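## Task

Take the loose end of the black network patch cord and push it into the socket beneath the red label until it clicks home. Insert it with the latch clip on top. The cord must be at rest shortly after you end the scene, or the task fails.

## Robot and tools

ROBOT. Two arms, left_arm and right_arm, each ending in a two-finger gripper. Their bases sit in the scene frame at left_arm (-0.017, +0.459, +0.023) m and right_arm (-0.044, -0.322, +0.023) m, each turned a fraction of a degree about z. A camera stand is fixed behind the arms.

FRAMES. Scene frame: origin at table-top height midway between the nominal bases, +z up, +x out across the table, left_arm toward +y (image left/right does not follow these names). Every hand pose, velocity and Hand target an arm reports, and every offset you give it, uses that arm's own base axes; rotations turn about the Hand target's position. Fixed cameras and the table use the scene frame. On the gripper, fingers point along its +z and open and close along its x; end_effector_position is the point midway between the pads, with fingertips 17.5 mm beyond it. A block juts about 10 cm toward the gripper's -y. Reported positions can be off by a few cm.

ROW FORMAT (shared by execute_actions and move). 18 numbers, each in [-1, 1]: left_arm dx, dy, dz, rx, ry, rz, then left gripper position, force_limit, speed; then the same nine for right_arm. Always give all 18, even if one arm idles. dx..rz are offsets, not poses: they count from that arm's Hand target when the action or move begins. Scale: 1.0 = 0.6 m for dx,dy,dz and 180 degrees for the rotation vector (rx,ry,rz). Offsets of 0 re-request the Hand target; repeating a nonzero offset moves further. Gripper position is absolute: +1 fully open (50 mm), about -0.65 pads meet, -1 closes until blocked. force_limit per pad: -1 about 20 N, 0 about 102 N, +1 about 185 N. speed: -1 20 mm/s, 0 85 mm/s, +1 150 mm/s; both start at +1. To leave a gripper alone, resend its previous three numbers; 0 is itself a command.

execute_actions: actions is a list of actions; each action is up to 15 rows, one row per 1/30 s step, a short list repeating its last row. All rows in one action count from the same start pose. cameras: list of names, ["all"], or []; by default images come only for an empty actions list. An empty list also shows the scene number and task.

move: target is one row or a list of up to 15 rows; every row is an offset from the Hand targets at the move's start, not from the previous row. Grippers travel straight lines; the move is capped at 10 s. speed: m/s, 0.002 to 3.6, default 0.25 (turns at twice that in rad/s), one number or one per row. blend: corner rounding in m for lists, default 0 (stop at each). stop_force: N, 3 to 120, one value for both arms; the path ends when the wrist sensor feels that much push along the motion; don't rely on it while rotating, and omit it when backing off something you press on. zero (with stop_force): true re-zeroes before moving; false keeps the old zero. blocking=false returns after about 0.5 s while the move runs (not with stop_force). The result adds a move: line: done, off_target, moving, held or fault, plus limits=paced (pose clipped) or limits=held (steps withheld). Unnamed arms are done. No collision avoidance is applied.

wait: seconds 0 to 10; arms hold their last command. stop: brakes a running move; fingers continue. zoom_image: camera (cam_head_left, cam_head_right, cam_high, cam_low, cam_left_wrist, cam_right_wrist) and region [x0, y0, x1, y1] in pixels, at most 504 by 504, from that camera's most recent image. zero_wrist_force: arm = left_arm or right_arm. finished_scene: scene = current scene number; irreversible.

RESULTS. Hand target is the last commanded pose after clipping; the gripper often rests slightly short, so send the gap as an offset. Orientation commands are clipped to 32 degrees from the measured orientation per step. object_status: 0 moving, 1 blocked while opening, 2 blocked while closing (a grip), 3 reached the requested position or pads met. Opening in mm is about (250 - position_measured) x 0.202. Wrist force and Wrist torque are in the gripper's own axes, zeroed at scene start; a third line shows the peak since last shown. Joint velocities reading within noise means the arm is still. Step readings list some end_effector_position values. Cameras are all 896x504; calibration may be slightly off.

CAUTIONS. Arms are stiff: targeting even slightly past a firm contact, or moving fast into one, can trigger a fault stop (contact torque at a joint limit, wrist joints 25.7 N m, or about 150 N external force), freezing that arm for 10 s. Never let the arms hit or squeeze each other, and don't close a gripper on the other arm's fingers. Don't strike fixed or heavy objects. Route paths away from an arm's own base. Don't drop the cord, release it while it moves, or let it leave the table. Long holds, stretched reach or pushing at unreachable poses heat motors: MOTOR HOT appears near 70 C, and at 85 C the arm brakes for 30 s or more. Before finishing, make sure the plug is latched, clip up, and the cord has stopped moving.

Each tool is called after ">>>" as a command line: name --argument value for each argument, lists and objects as JSON in quotes; but a table of rows of numbers goes row by row, as --pt "numbers of a row", without its own name.

## Session

>>> execute_actions --actions '[]'

Scene clock: 0.00 s.
left_arm: end_effector_position=(+0.0902, -0.0930, +0.3269) position_measured=3 object_status=3 end_effector_quat_wxyz=(-0.224, +0.810, +0.536, -0.081) | right_arm: end_effector_position=(+0.3121, -0.3601, +0.2382) position_measured=3 object_status=3 end_effector_quat_wxyz=(-0.029, +0.972, +0.034, +0.229)
Joint positions: left_arm=[-1.29 -2.236 1.983 -0.925 -1.854 -0.832] | right_arm=[2.368 -1.441 -2.074 -0.907 1.941 0.782]
Joint velocities: within noise
Joint torques (N m): no reading
Motor temperatures (°C): left_arm=[33 34 33 41 39 40] | right_arm=[33 34 32 41 42 44]
Wrist force (N): no reading
Wrist torque (N m): no reading
Wrist force, peak (N): no reading
Hand target: left_arm +0.0902, -0.0930, +0.3269; -0.224, +0.810, +0.536, -0.081 | right_arm +0.3121, -0.3601, +0.2382; -0.029, +0.972, +0.034, +0.229
Tool commands: left_gripper/position=+1.0 left_gripper/force_limit=+1.0 left_gripper/speed=+1.0 right_gripper/position=+1.0 right_gripper/force_limit=+1.0 right_gripper/speed=+1.0

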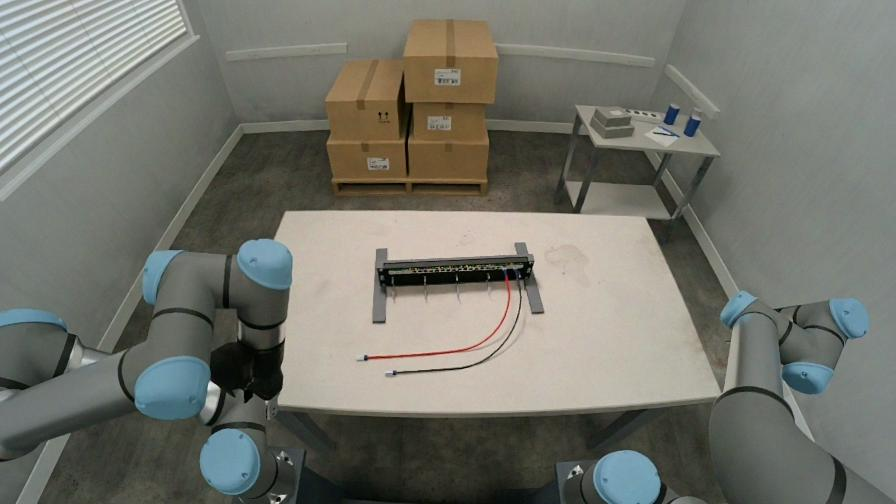

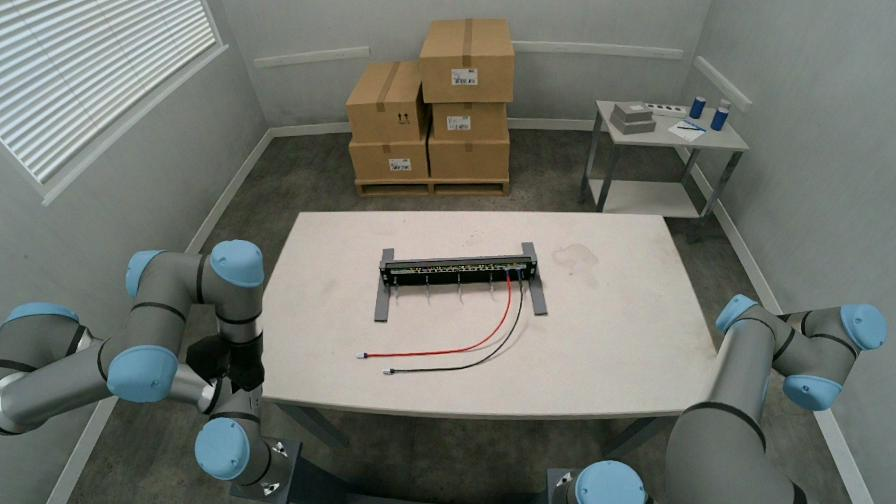

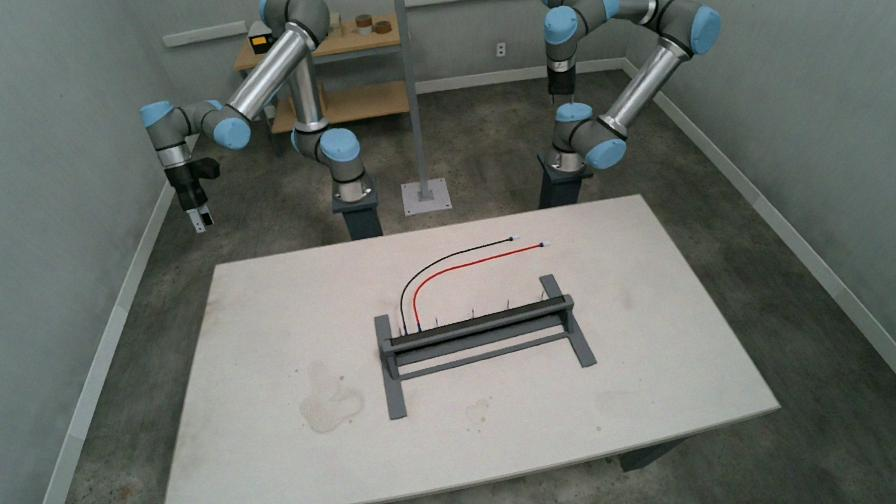

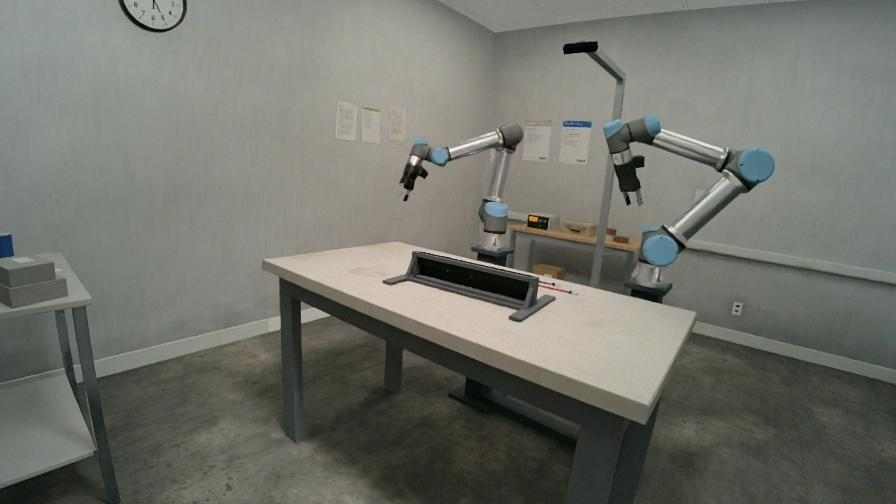

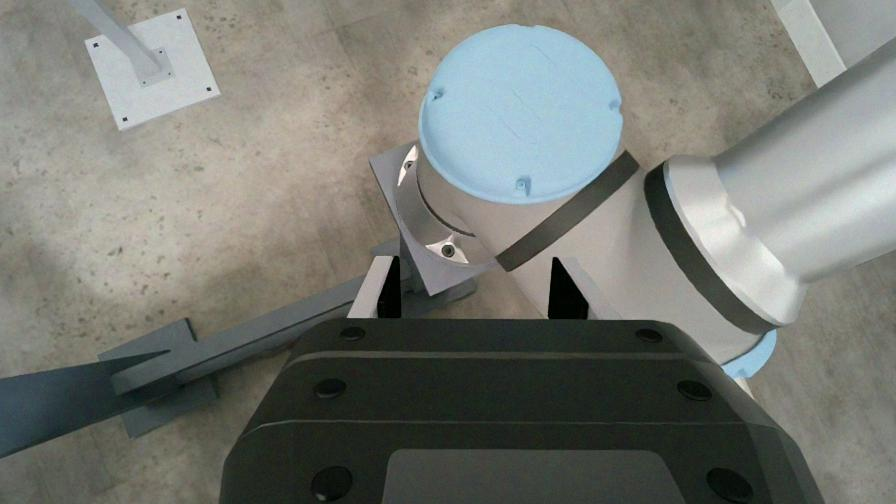

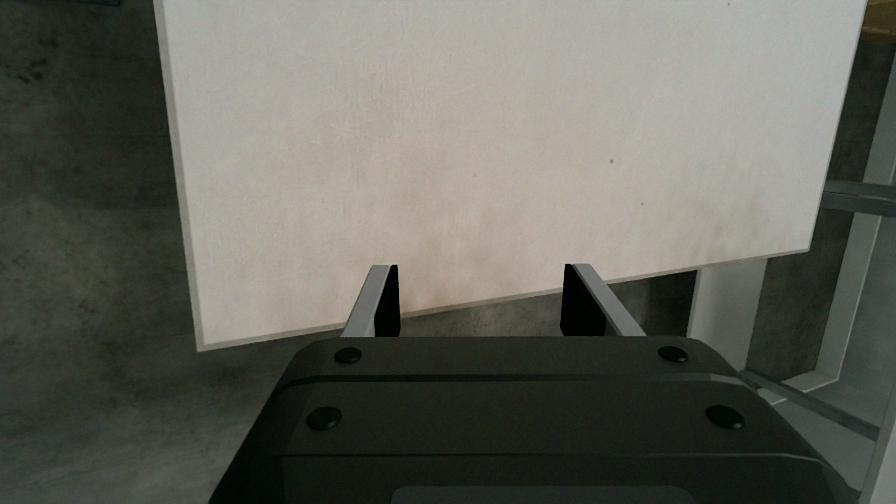

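>>> zoom_image --camera "cam_head_left" --region '[340, 240, 560, 390]'

>>> zoom_image --camera "cam_head_right" --region '[340, 340, 460, 390]'

>>> zoom_image --camera "cam_head_left" --region '[370, 240, 540, 300]'

>>> zoom_image --camera "cam_high" --region '[370, 220, 610, 380]'

Scaled by 2.291 from the camera's 896x504 image, which has a finer 1280x720 frame.

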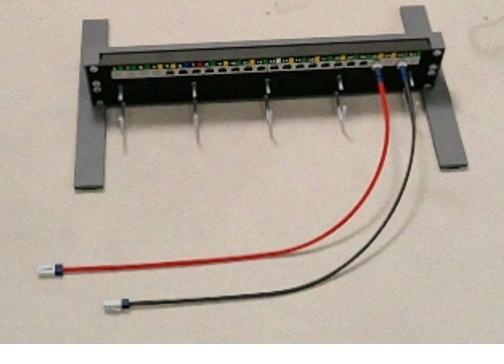

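Scaled by 4.200 from the camera's 896x504 image, which has a finer 1280x720 frame.

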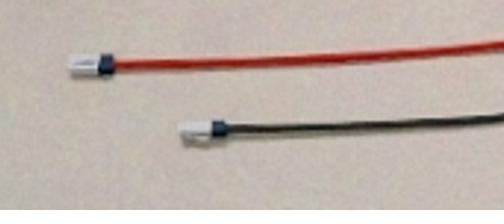

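Scaled by 2.965 from the camera's 896x504 image, which has a finer 1280x720 frame.

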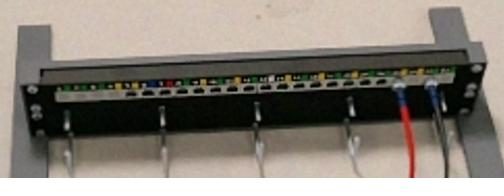

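Scaled by 2.100 from the camera's 896x504 image, which has a finer 1280x720 frame.

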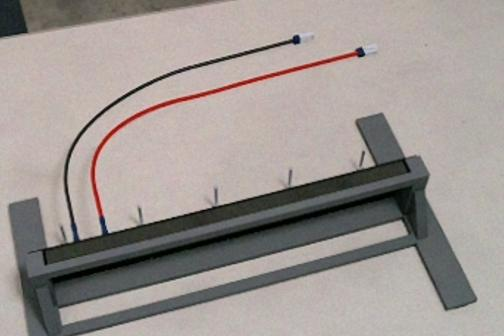

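>>> move --target '[0.357,-0.328,-0.245,0.0614,-0.170,0.614,1,1,1,0,0,0,0,0,0,1,1,1]' --speed 0.4 --cameras '["cam_left_wrist","cam_head_left"]'

Scene clock: 91.13 s.
left_arm: end_effector_position=(+0.3043, -0.2899, +0.1799) position_measured=3 object_status=3 end_effector_quat_wxyz=(+0.000, +0.000, +1.000, +0.001) | right_arm: end_effector_position=(+0.3121, -0.3601, +0.2382) position_measured=3 object_status=3 end_effector_quat_wxyz=(-0.029, +0.972, +0.034, +0.229)
Joint positions: left_arm=[-1.084 -1.727 2.101 -1.944 -1.57 -2.656] | right_arm=[2.368 -1.441 -2.074 -0.907 1.941 0.782]
Joint torques (N m): left_arm=[12.27 -22.18 -18.72 -0.96 -1.13 -2.22] | right_arm=[1.66 18.6 23.22 3.56 0.66 -0.18]
Wrist force (N): left_arm=[0.5 -0.4 1.0] | right_arm=[0.2 0.2 -0.1]
Wrist torque (N m): left_arm=[-0.05 -0.03 0.06] | right_arm=[0.03 -0.04 0.01]
Wrist force, peak (N): left_arm=[-0.2 -1.4 1.4] | right_arm=[-0.5 -0.3 -0.1]
Hand target: left_arm +0.3044, -0.2898, +0.1799; +0.000, -0.001, +1.000, +0.001 | right_arm +0.3121, -0.3601, +0.2382; -0.029, +0.972, +0.034, +0.229
Off the commanded pose: left_arm 0.000 m, 0 deg | right_arm 0.000 m, 0 deg.
move: done
camera_calibration:
cam_left_wrist: T_world_to_cam=[[-0.999804, -0.0168876, -0.0103237, 0.311204], [-0.0193972, 0.939779, 0.341232, 0.236553], [0.00393939, 0.341365, -0.939923, 0.401005], [0, 0, 0, 1]] pos_world=[0.314151, -0.353941, 0.299407]
Images, in order (width x height): cam_head_left 896x504, cam_left_wrist 896x504.

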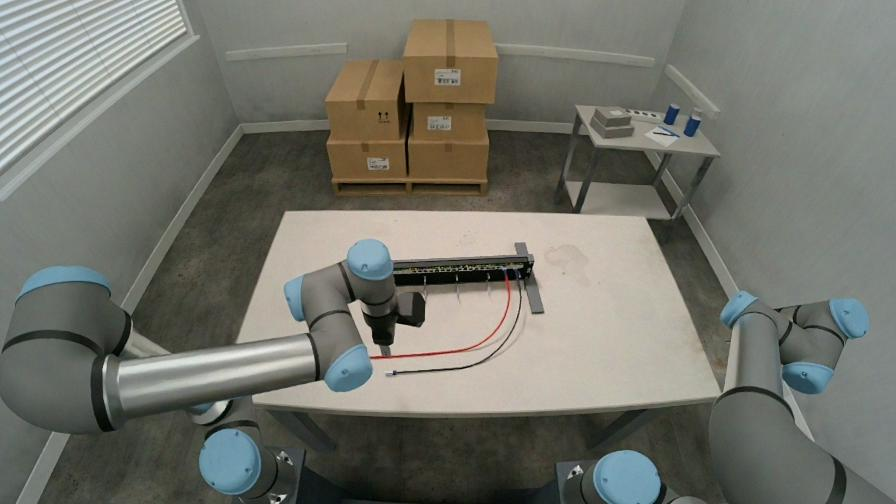

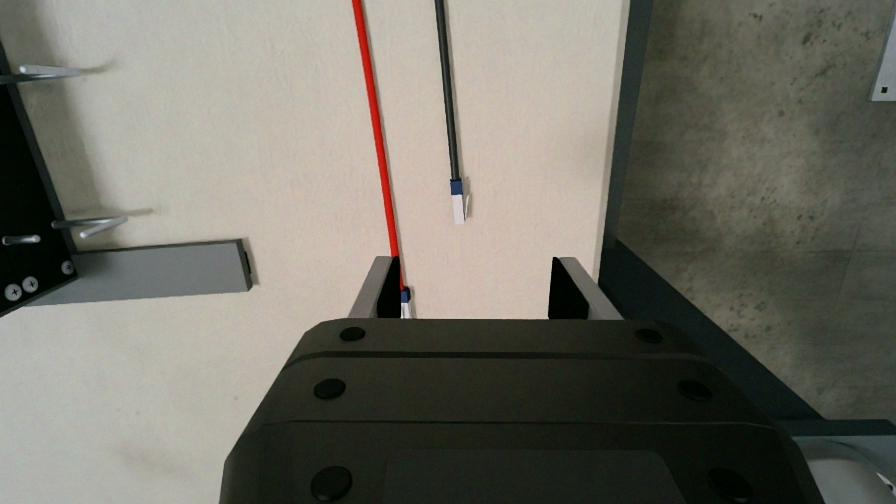

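>>> zoom_image --camera "cam_left_wrist" --region '[415, 150, 505, 240]'

>>> zoom_image --camera "cam_left_wrist" --region '[340, 0, 520, 330]'

Scaled by 5.600 from the camera's 896x504 image, which has a finer 1280x720 frame.

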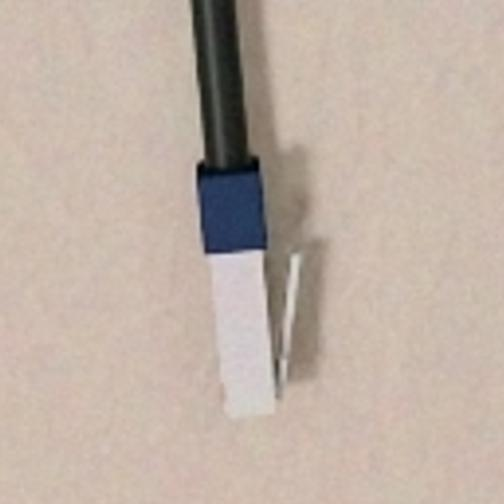

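Scaled by 1.527 from the camera's 896x504 image, which has a finer 1280x720 frame.

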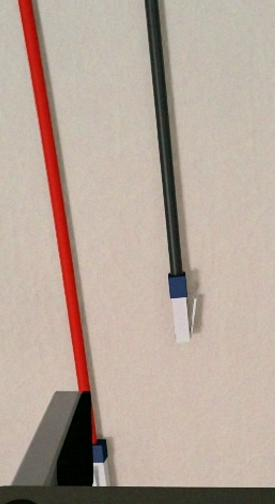

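>>> wait --seconds 0 --cameras '["cam_high","cam_low","cam_head_left","cam_left_wrist"]'

>>> zoom_image --camera "cam_high" --region '[140, 100, 260, 240]'

>>> zoom_image --camera "cam_low" --region '[380, 130, 460, 210]'

>>> zoom_image --camera "cam_left_wrist" --region '[0, 60, 260, 320]'

>>> zoom_image --camera "cam_left_wrist" --region '[330, 240, 640, 500]'

Scene clock: 243.37 s.
left_arm: end_effector_position=(+0.3044, -0.2898, +0.1799) position_measured=3 object_status=3 end_effector_quat_wxyz=(+0.000, -0.001, +1.000, +0.001) | right_arm: end_effector_position=(+0.3121, -0.3601, +0.2382) position_measured=3 object_status=3 end_effector_quat_wxyz=(-0.029, +0.972, +0.034, +0.229)
Joint positions: left_arm=[-1.084 -1.727 2.101 -1.944 -1.57 -2.656] | right_arm=[2.368 -1.441 -2.074 -0.907 1.941 0.782]
Joint torques (N m): left_arm=[12.73 -28.51 -18.39 -5.15 0.52 -2.68] | right_arm=[2.32 18.14 23.38 3.69 0.71 -0.23]
Wrist force (N): left_arm=[0.8 -0.4 0.9] | right_arm=[0.1 0.0 0.1]
Wrist torque (N m): left_arm=[-0.05 -0.08 0.08] | right_arm=[-0.01 -0.02 0.01]
Wrist force, peak (N): left_arm=[0.5 -0.9 1.0] | right_arm=[0.4 -0.4 0.3]
Hand target: left_arm +0.3044, -0.2898, +0.1799; +0.000, -0.001, +1.000, +0.001 | right_arm +0.3121, -0.3601, +0.2382; -0.029, +0.972, +0.034, +0.229
Tool commands: left_gripper/position=+1.0 left_gripper/force_limit=+1.0 left_gripper/speed=+1.0 right_gripper/position=+1.0 right_gripper/force_limit=+1.0 right_gripper/speed=+1.0
Off the commanded pose: left_arm 0.000 m, 0 deg | right_arm 0.000 m, 0 deg.
camera_calibration:
cam_left_wrist: T_world_to_cam=[[-0.999793, -0.0175192, -0.0103338, 0.311084], [-0.0199943, 0.939768, 0.341229, 0.236644], [0.00373332, 0.341365, -0.939923, 0.401035], [0, 0, 0, 1]] pos_world=[0.314254, -0.35384, 0.299407]
Images, in order (width x height): cam_head_left 896x504, cam_high 896x504, cam_low 896x504, cam_left_wrist 896x504.

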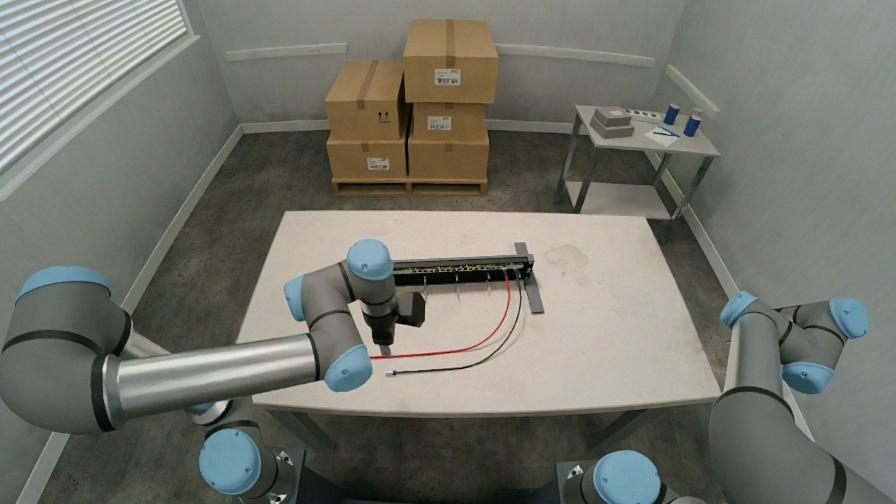

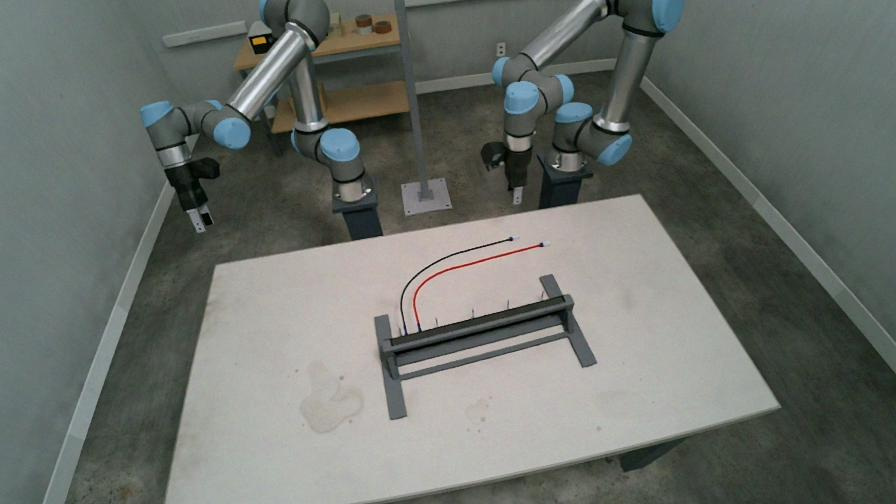

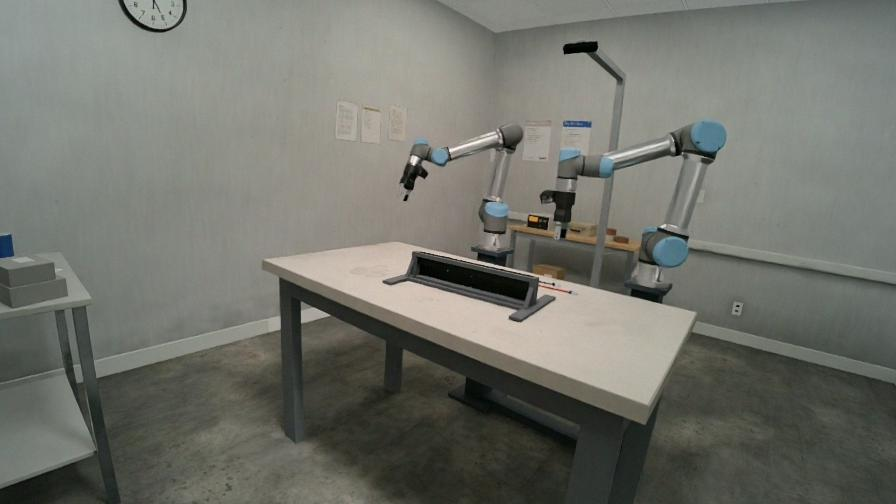

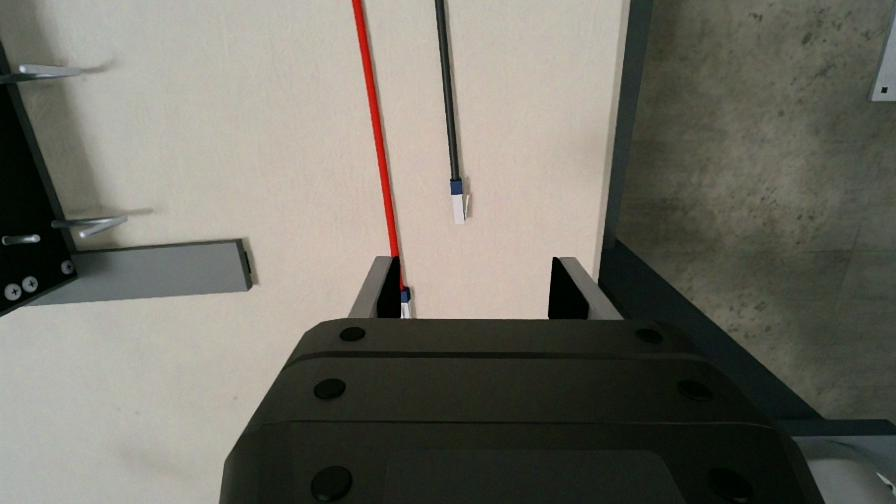

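Scaled by 3.600 from the camera's 896x504 image, which has a finer 1280x720 frame.

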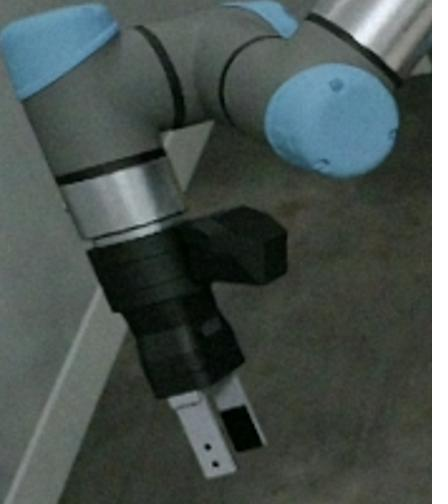

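Scaled by 6.300 from the camera's 896x504 image, which has a finer 1280x720 frame.

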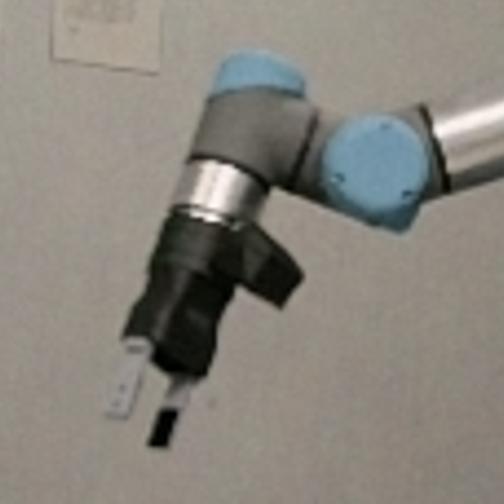

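Scaled by 1.938 from the camera's 896x504 image, which has a finer 1280x720 frame.

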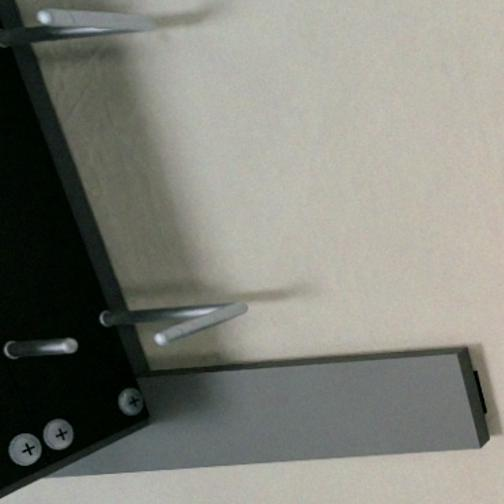

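Scaled by 1.626 from the camera's 896x504 image, which has a finer 1280x720 frame.

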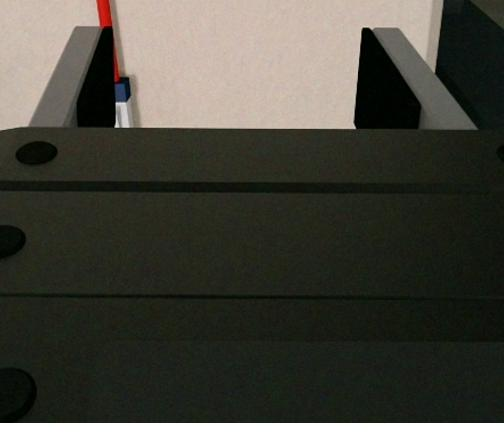

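>>> move --target '[0.004,0.05,-0.1998,0,0,-0.9672,1,1,1,0,0,0,0,0,0,1,1,1]' --speed 0.5 --cameras '["cam_left_wrist"]'

>>> zoom_image --camera "cam_left_wrist" --region '[340, 180, 560, 330]'

Scene clock: 296.33 s.
left_arm: end_effector_position=(+0.3068, -0.2597, +0.0599) position_measured=3 object_status=3 end_effector_quat_wxyz=(+0.000, +0.999, +0.052, +0.000) | right_arm: end_effector_position=(+0.3121, -0.3601, +0.2382) position_measured=3 object_status=3 end_effector_quat_wxyz=(-0.029, +0.972, +0.034, +0.229)
Joint positions: left_arm=[-1.04 -1.586 2.34 -2.326 -1.572 0.426] | right_arm=[2.368 -1.441 -2.074 -0.907 1.941 0.782]
Joint torques (N m): left_arm=[-0.41 -29.49 -30.95 0.01 0.49 2.12] | right_arm=[1.37 17.28 25.03 3.64 0.75 -0.12]
Wrist force (N): left_arm=[0.3 -0.5 0.2] | right_arm=[-0.2 0.0 0.2]
Wrist torque (N m): left_arm=[-0.05 -0.05 0.11] | right_arm=[0.00 0.03 0.01]
Wrist force, peak (N): left_arm=[0.5 -0.7 1.1] | right_arm=[-0.1 0.2 0.5]
Hand target: left_arm +0.3068, -0.2598, +0.0600; +0.001, +0.999, +0.052, +0.000 | right_arm +0.3121, -0.3601, +0.2382; -0.029, +0.972, +0.034, +0.229
Off the commanded pose: left_arm 0.000 m, 0 deg | right_arm 0.000 m, 0 deg.
move: done
camera_calibration:
cam_left_wrist: T_world_to_cam=[[0.99263, 0.120724, -0.0105378, -0.262531], [0.117058, -0.932712, 0.341096, -0.278947], [0.0313498, -0.339815, -0.93997, 0.0925848], [0, 0, 0, 1]] pos_world=[0.290346, -0.197021, 0.179408]
Images, in order (width x height): cam_left_wrist 896x504.

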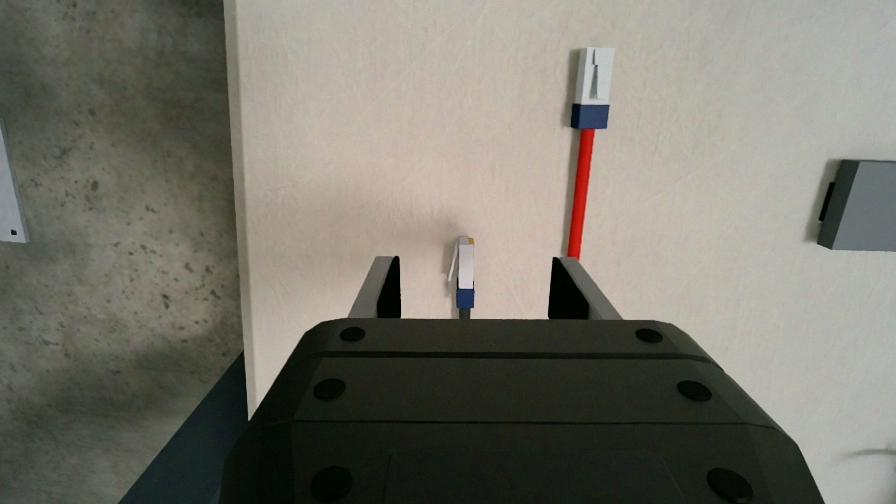

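Scaled by 2.291 from the camera's 896x504 image, which has a finer 1280x720 frame.

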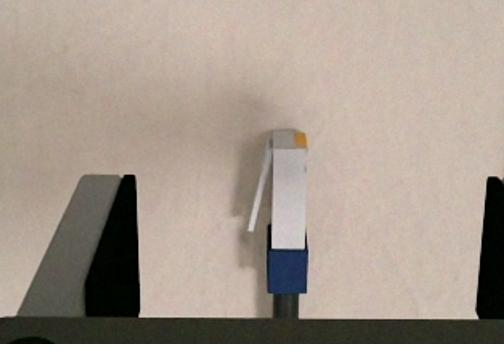

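>>> move --pt "-0.0025 0.0018 -0.1042 0 0 0 1 1 1 0 0 0 0 0 0 1 1 1" --pt "-0.0025 0.0018 -0.1042 0 0 0 -1 -1 -0.5 0 0 0 0 0 0 1 1 1" --speed 0.2 --cameras '["cam_left_wrist"]'

>>> zoom_image --camera "cam_left_wrist" --region '[340, 180, 560, 330]'

Scene clock: 316.97 s.
left_arm: end_effector_position=(+0.3053, -0.2587, -0.0025) position_measured=214 object_status=2 end_effector_quat_wxyz=(+0.001, +0.999, +0.052, +0.000) | right_arm: end_effector_position=(+0.3121, -0.3601, +0.2382) position_measured=3 object_status=3 end_effector_quat_wxyz=(-0.029, +0.972, +0.034, +0.229)
Joint positions: left_arm=[-1.042 -1.428 2.413 -2.556 -1.572 0.424] | right_arm=[2.368 -1.441 -2.074 -0.907 1.941 0.782]
Joint torques (N m): left_arm=[12.69 -11.2 -26.42 -5.18 -1.11 2.59] | right_arm=[1.22 17.99 23 3.62 0.67 -0.3]
Wrist force (N): left_arm=[0.5 0.1 0.8] | right_arm=[0.2 0.0 -0.1]
Wrist torque (N m): left_arm=[0.00 -0.02 0.12] | right_arm=[0.00 -0.03 0.00]
Wrist force, peak (N): left_arm=[0.4 -0.4 3.0] | right_arm=[0.4 0.1 -0.6]
Hand target: left_arm +0.3053, -0.2587, -0.0025; +0.001, +0.999, +0.052, +0.000 | right_arm +0.3121, -0.3601, +0.2382; -0.029, +0.972, +0.034, +0.229
Off the commanded pose: left_arm 0.000 m, 0 deg | right_arm 0.000 m, 0 deg.
move: done
camera_calibration:
cam_left_wrist: T_world_to_cam=[[0.992689, 0.120254, -0.0103852, -0.261949], [0.11656, -0.932728, 0.34122, -0.256427], [0.0313466, -0.339936, -0.939926, 0.0342893], [0, 0, 0, 1]] pos_world=[0.288848, -0.19602, 0.117007]
Images, in order (width x height): cam_left_wrist 896x504.

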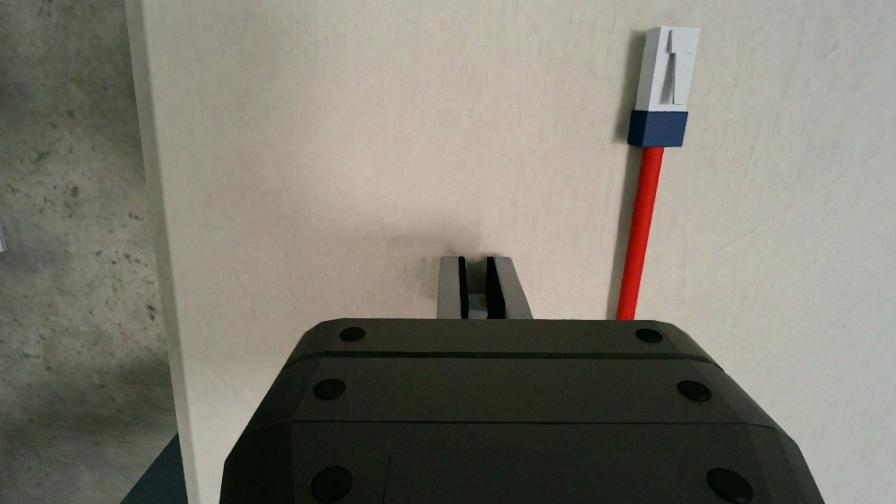

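Scaled by 2.291 from the camera's 896x504 image, which has a finer 1280x720 frame.

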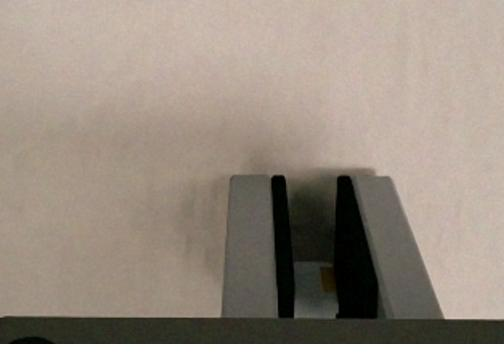

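>>> move --pt "0 0 0.15 0 0 0 -1 -1 -0.5 0 0 0 0 0 0 1 1 1" --pt "0.0762 -0.228 0.3658 -0.0114 0.2221 -0.0315 -1 -1 -0.5 0 0 0 0 0 0 1 1 1" --speed '[0.2,0.25]' --blend 0.03 --cameras '["cam_head_left","cam_high"]'

Scene clock: 368.00 s.
left_arm: end_effector_position=(+0.3511, -0.3954, +0.2169) position_measured=214 object_status=2 end_effector_quat_wxyz=(+0.000, +0.940, +0.001, -0.342) | right_arm: end_effector_position=(+0.3121, -0.3601, +0.2382) position_measured=3 object_status=3 end_effector_quat_wxyz=(-0.029, +0.972, +0.034, +0.229)
Joint positions: left_arm=[-0.858 -1.164 1.394 -1.3 -2.08 0.844] | right_arm=[2.368 -1.441 -2.074 -0.907 1.941 0.782]
Joint torques (N m): left_arm=[-13.57 -39.07 -34.53 1.17 -1.77 -1.2] | right_arm=[1.57 17.16 23.11 3.57 0.7 -0.24]
Wrist force (N): left_arm=[-0.2 -0.6 0.8] | right_arm=[0.3 -0.1 0.1]
Wrist torque (N m): left_arm=[-0.01 0.11 0.22] | right_arm=[-0.01 -0.05 0.01]
Wrist force, peak (N): left_arm=[0.4 -0.1 4.0] | right_arm=[0.6 -0.1 -0.4]
Hand target: left_arm +0.3510, -0.3955, +0.2170; +0.000, +0.940, +0.001, -0.342 | right_arm +0.3121, -0.3601, +0.2382; -0.029, +0.972, +0.034, +0.229
Off the commanded pose: left_arm 0.000 m, 0 deg | right_arm 0.000 m, 0 deg.
move: done
Images, in order (width x height): cam_head_left 896x504, cam_high 896x504.

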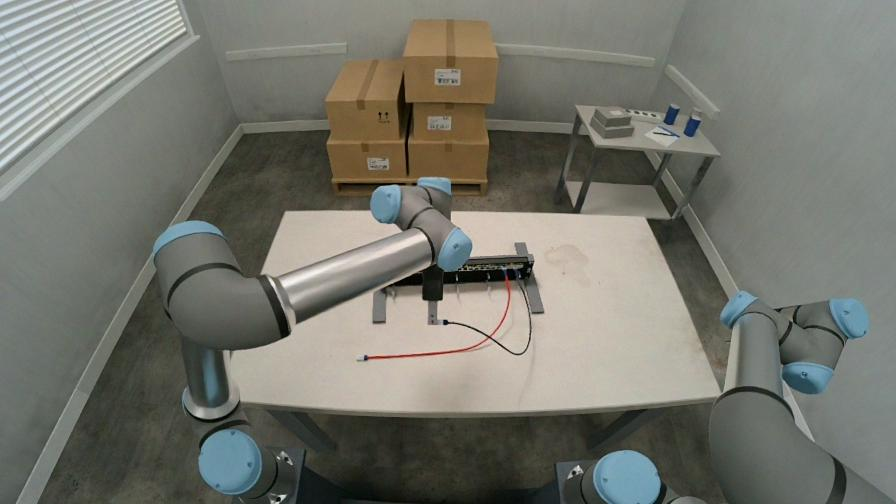

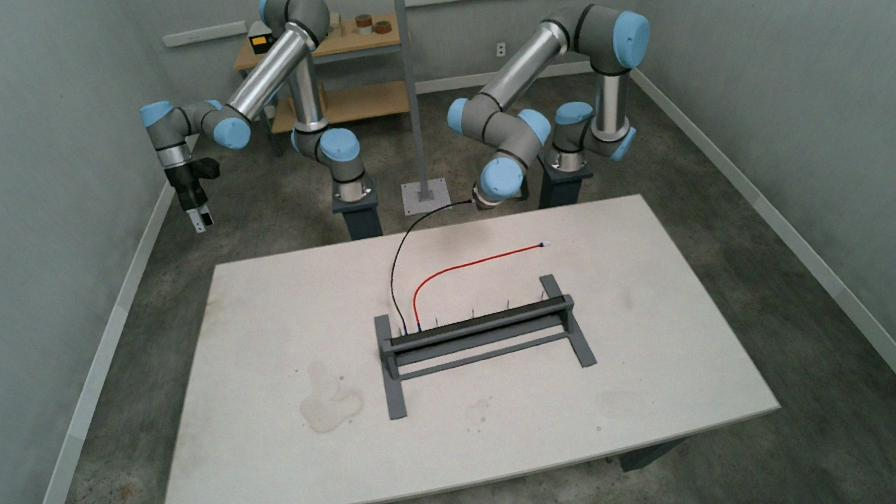

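>>> move --target '[0,0,0,0,0,0,-1,-1,-0.5,0.18,0.517,0.1,-0.307,-0.024,0.39,1,1,1]' --speed 0.5

>>> move --target '[0,0,0,0,0,0,-1,-1,-0.5,-0.273,0.6755,-0.0137,-0.307,-0.023,0.389,1,1,1]' --speed 0.5 --cameras '["cam_head_left","cam_right_wrist","cam_high"]'

Scene clock: 409.93 s.
left_arm: end_effector_position=(+0.3510, -0.3955, +0.2170) position_measured=214 object_status=2 end_effector_quat_wxyz=(+0.000, +0.940, +0.001, -0.342) | right_arm: end_effector_position=(+0.4201, -0.0499, +0.2982) position_measured=3 object_status=3 end_effector_quat_wxyz=(+0.276, +0.677, +0.662, +0.165)
Joint positions: left_arm=[-0.858 -1.164 1.394 -1.299 -2.08 0.844] | right_arm=[3.627 -0.963 -2.324 -0.911 1.145 0.395]
Joint torques (N m): left_arm=[-13.54 -35.22 -28.73 -0.98 -2.3 0.91] | right_arm=[8.36 4.97 17.31 6.22 -0.48 0.45]
Wrist force (N): left_arm=[-0.3 -0.8 0.9] | right_arm=[2.5 -0.3 -1.9]
Wrist torque (N m): left_arm=[-0.05 0.13 0.21] | right_arm=[0.26 -0.18 -0.29]
Wrist force, peak (N): left_arm=[-0.2 -0.9 1.2] | right_arm=[4.4 -0.4 -2.1]
Hand target: left_arm +0.3510, -0.3955, +0.2170; +0.000, +0.940, +0.001, -0.342 | right_arm +0.4201, -0.0499, +0.2982; +0.276, +0.677, +0.662, +0.165
Off the commanded pose: left_arm 0.000 m, 0 deg | right_arm 0.000 m, 0 deg.
move: done

Scene clock: 412.07 s.
left_arm: end_effector_position=(+0.3510, -0.3955, +0.2170) position_measured=214 object_status=2 end_effector_quat_wxyz=(+0.000, +0.940, +0.001, -0.342) | right_arm: end_effector_position=(+0.2564, +0.3554, +0.2900) position_measured=3 object_status=3 end_effector_quat_wxyz=(+0.422, -0.008, +0.907, +0.004)
Joint positions: left_arm=[-0.858 -1.164 1.394 -1.299 -2.08 0.844] | right_arm=[4.931 -1.209 -2.138 -1.597 0.724 0.305]
Joint torques (N m): left_arm=[-13.26 -39.44 -23.48 -3.13 -2.16 -0.36] | right_arm=[0.33 5.38 20.52 0.49 0.18 -1.9]
Wrist force (N): left_arm=[-0.3 -0.9 0.9] | right_arm=[2.4 -2.4 -1.6]
Wrist torque (N m): left_arm=[-0.06 0.14 0.22] | right_arm=[-0.37 0.13 -0.48]
Wrist force, peak (N): left_arm=[-0.2 -1.0 1.1] | right_arm=[3.7 -2.7 -1.8]
Hand target: left_arm +0.3510, -0.3955, +0.2170; +0.000, +0.940, +0.001, -0.342 | right_arm +0.2563, +0.3554, +0.2900; +0.422, -0.009, +0.907, +0.004
Off the commanded pose: left_arm 0.000 m, 0 deg | right_arm 0.000 m, 0 deg.
move: done
camera_calibration:
cam_right_wrist: T_world_to_cam=[[-0.642469, -0.0187858, -0.766082, 0.398447], [-0.274709, 0.938902, 0.207359, -0.303825], [0.71538, 0.343671, -0.608376, -0.00246816], [0, 0, 0, 1]] pos_world=[0.174292, 0.293595, 0.366742]
Images, in order (width x height): cam_head_left 896x504, cam_high 896x504, cam_right_wrist 896x504.

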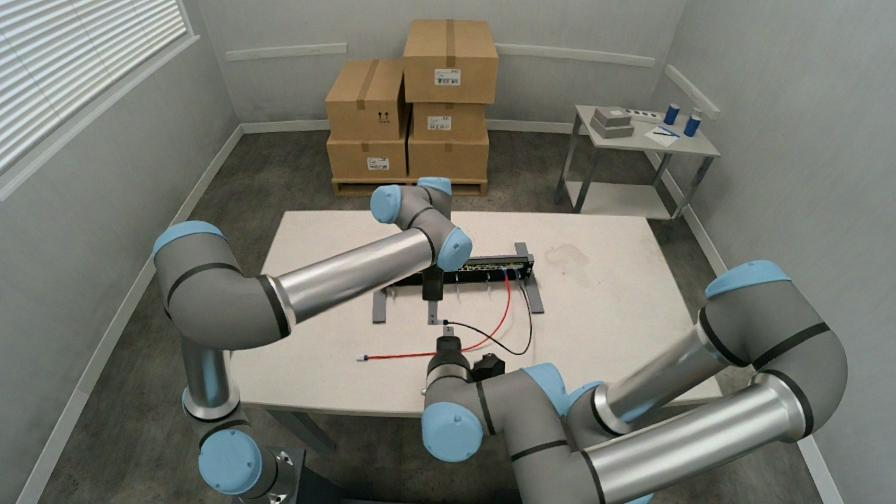

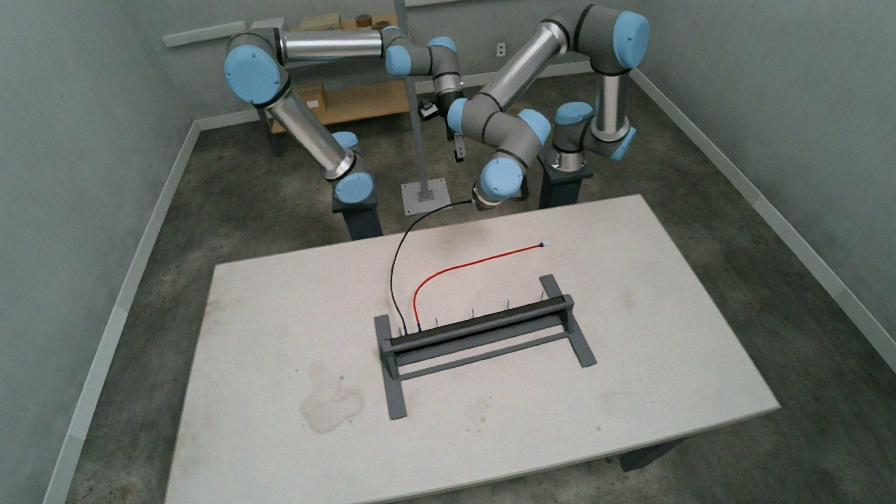

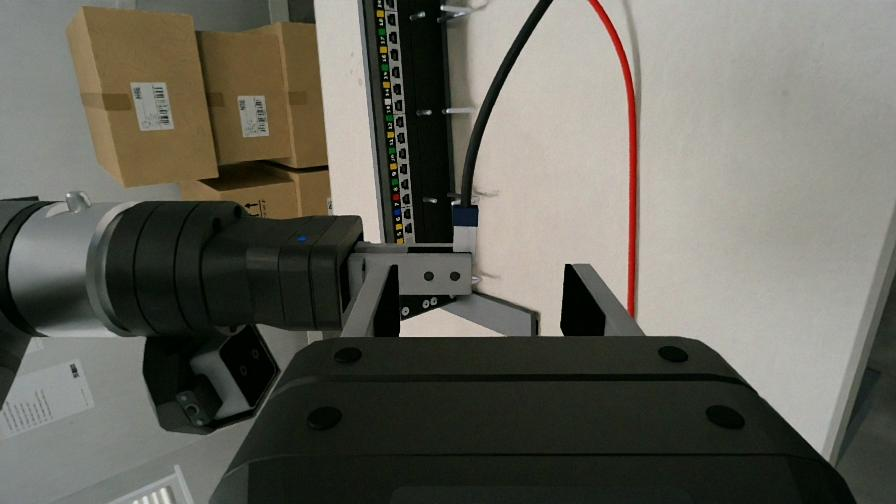

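>>> zoom_image --camera "cam_right_wrist" --region '[400, 170, 540, 310]'

>>> zoom_image --camera "cam_right_wrist" --region '[350, 120, 480, 250]'

Scaled by 3.600 from the camera's 896x504 image, which has a finer 1280x720 frame.

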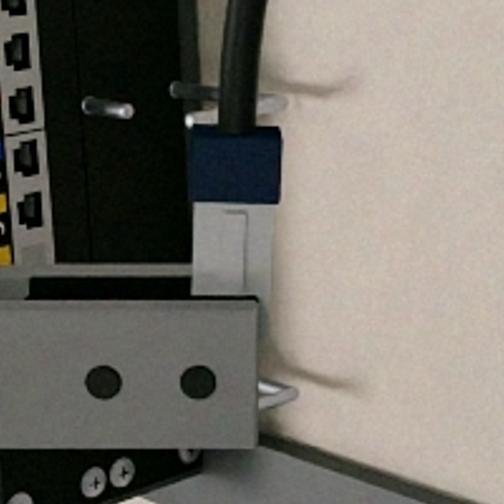

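Scaled by 3.877 from the camera's 896x504 image, which has a finer 1280x720 frame.

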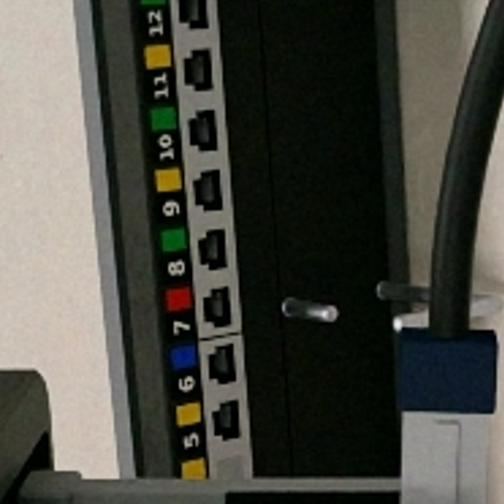

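>>> move --target '[0,0,0,0,0,0,-1,-1,-0.5,0.1018,0.006,-0.0852,0,0,0,1,1,1]' --speed 0.2 --cameras '["cam_right_wrist"]'

>>> zoom_image --camera "cam_right_wrist" --region '[380, 180, 580, 340]'

Scene clock: 474.83 s.
left_arm: end_effector_position=(+0.3510, -0.3955, +0.2170) position_measured=214 object_status=2 end_effector_quat_wxyz=(+0.000, +0.940, +0.001, -0.342) | right_arm: end_effector_position=(+0.3174, +0.3590, +0.2389) position_measured=3 object_status=3 end_effector_quat_wxyz=(+0.422, -0.009, +0.907, +0.004)
Joint positions: left_arm=[-0.858 -1.164 1.394 -1.299 -2.08 0.844] | right_arm=[4.752 -1.322 -2.257 -1.158 0.701 0.032]
Joint torques (N m): left_arm=[-12.91 -46.36 -23.37 -3.58 -1.92 -2.33] | right_arm=[-3.83 9.29 24.51 5.7 -2.44 -1.86]
Wrist force (N): left_arm=[-0.4 -1.0 0.9] | right_arm=[2.3 -3.2 -1.2]
Wrist torque (N m): left_arm=[-0.08 0.14 0.22] | right_arm=[-0.49 0.08 -0.49]
Wrist force, peak (N): left_arm=[-0.2 -1.0 1.2] | right_arm=[2.4 -2.8 -4.1]
Hand target: left_arm +0.3510, -0.3955, +0.2170; +0.000, +0.940, +0.001, -0.342 | right_arm +0.3174, +0.3590, +0.2389; +0.422, -0.009, +0.907, +0.004
Off the commanded pose: left_arm 0.000 m, 0 deg | right_arm 0.000 m, 0 deg.
move: done
camera_calibration:
cam_right_wrist: T_world_to_cam=[[-0.642489, -0.0191106, -0.766056, 0.398651], [-0.274901, 0.938895, 0.207136, -0.279733], [0.715288, 0.343672, -0.608484, -0.0783757], [0, 0, 0, 1]] pos_world=[0.235292, 0.297194, 0.315642]
Images, in order (width x height): cam_right_wrist 896x504.

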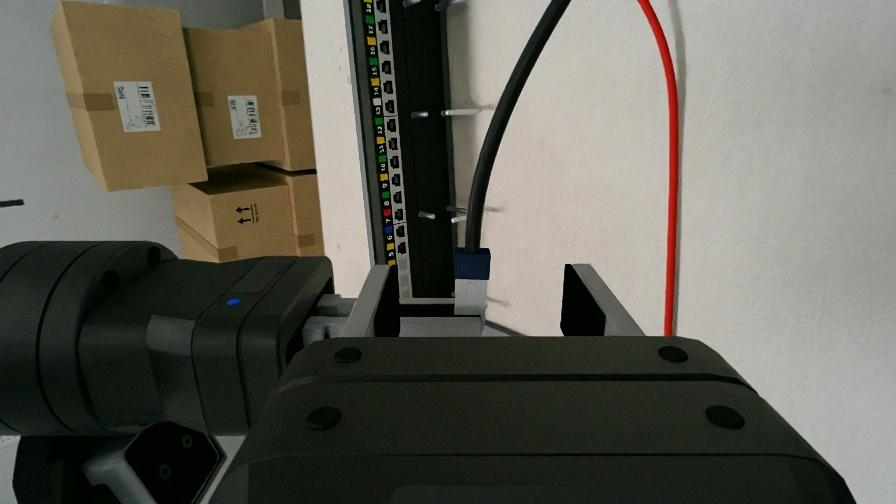

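Scaled by 2.520 from the camera's 896x504 image, which has a finer 1280x720 frame.

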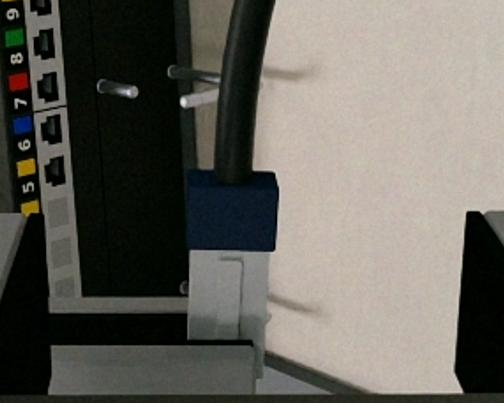

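>>> move --target '[0,0,0,0,0,0,-1,-1,-0.5,0.0511,0,-0.0428,0,0,0,1,1,1]' --speed 0.1 --stop_force 15 --cameras '["cam_right_wrist","cam_left_wrist"]'

>>> zoom_image --camera "cam_right_wrist" --region '[380, 200, 580, 360]'

Scene clock: 497.83 s.
left_arm: end_effector_position=(+0.3510, -0.3955, +0.2170) position_measured=214 object_status=2 end_effector_quat_wxyz=(+0.000, +0.940, +0.001, -0.342) | right_arm: end_effector_position=(+0.3481, +0.3590, +0.2132) position_measured=3 object_status=3 end_effector_quat_wxyz=(+0.422, -0.009, +0.907, +0.004)
Joint positions: left_arm=[-0.858 -1.164 1.394 -1.299 -2.08 0.844] | right_arm=[4.666 -1.407 -2.297 -0.93 0.703 -0.101]
Joint torques (N m): left_arm=[-13.11 -51.05 -22.96 -3.48 -1.66 -2.47] | right_arm=[8.51 13.36 29.58 5.69 -4.34 -1.72]
Wrist force (N): left_arm=[-0.4 -0.8 0.7] | right_arm=[2.2 -2.7 -1.4]
Wrist torque (N m): left_arm=[-0.05 0.14 0.22] | right_arm=[-0.39 0.14 -0.49]
Wrist force, peak (N): left_arm=[-0.4 -1.0 1.1] | right_arm=[2.7 -3.2 -3.0]
Hand target: left_arm +0.3510, -0.3955, +0.2170; +0.000, +0.940, +0.001, -0.342 | right_arm +0.3481, +0.3590, +0.2132; +0.422, -0.009, +0.907, +0.004
Off the commanded pose: left_arm 0.000 m, 0 deg | right_arm 0.000 m, 0 deg.
move: done
camera_calibration:
cam_left_wrist: T_world_to_cam=[[0.759054, 0.0174224, -0.650795, -0.108378], [0.234521, -0.939846, 0.248372, -0.488306], [-0.60732, -0.341153, -0.71748, 0.368117], [0, 0, 0, 1]] pos_world=[0.420347, -0.33146, 0.314866]
cam_right_wrist: T_world_to_cam=[[-0.642472, -0.0191707, -0.766069, 0.398705], [-0.274941, 0.938894, 0.207087, -0.265944], [0.715288, 0.343672, -0.608484, -0.115973], [0, 0, 0, 1]] pos_world=[0.265992, 0.297194, 0.289942]
Images, in order (width x height): cam_left_wrist 896x504, cam_right_wrist 896x504.

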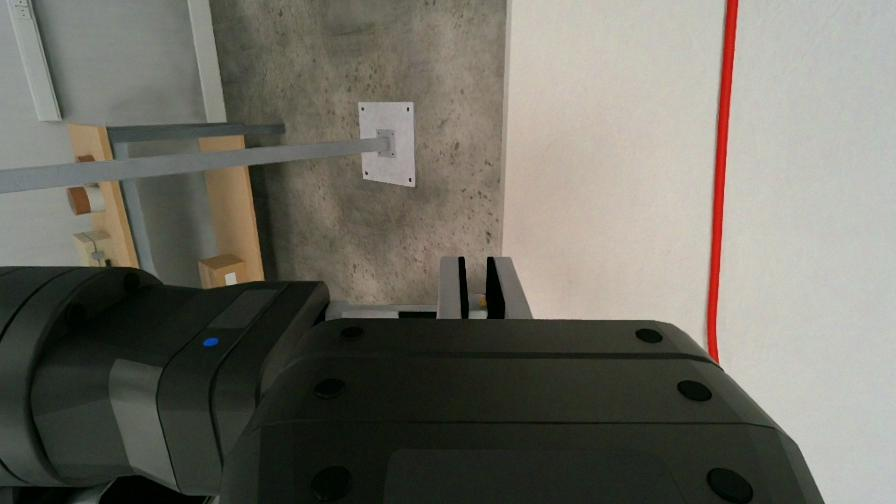

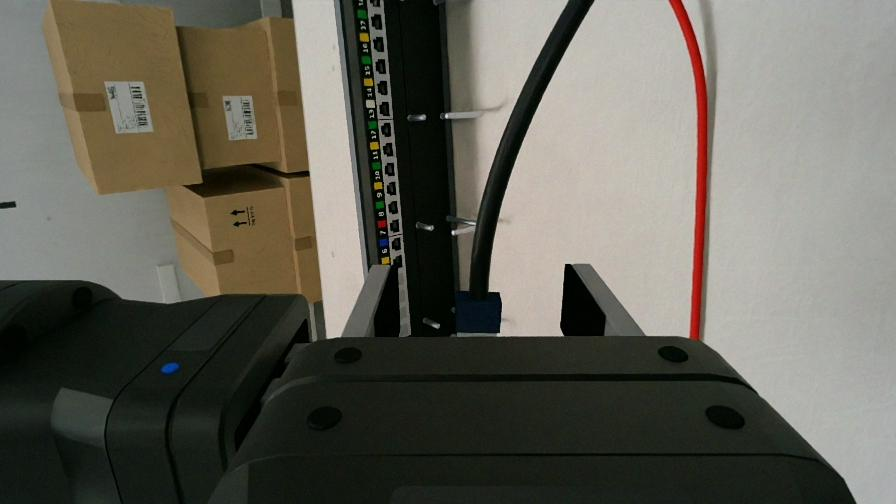

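Scaled by 2.520 from the camera's 896x504 image, which has a finer 1280x720 frame.

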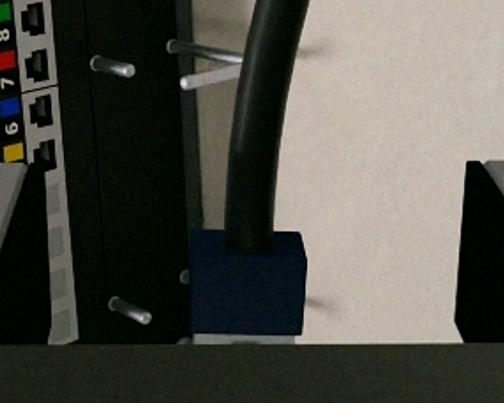

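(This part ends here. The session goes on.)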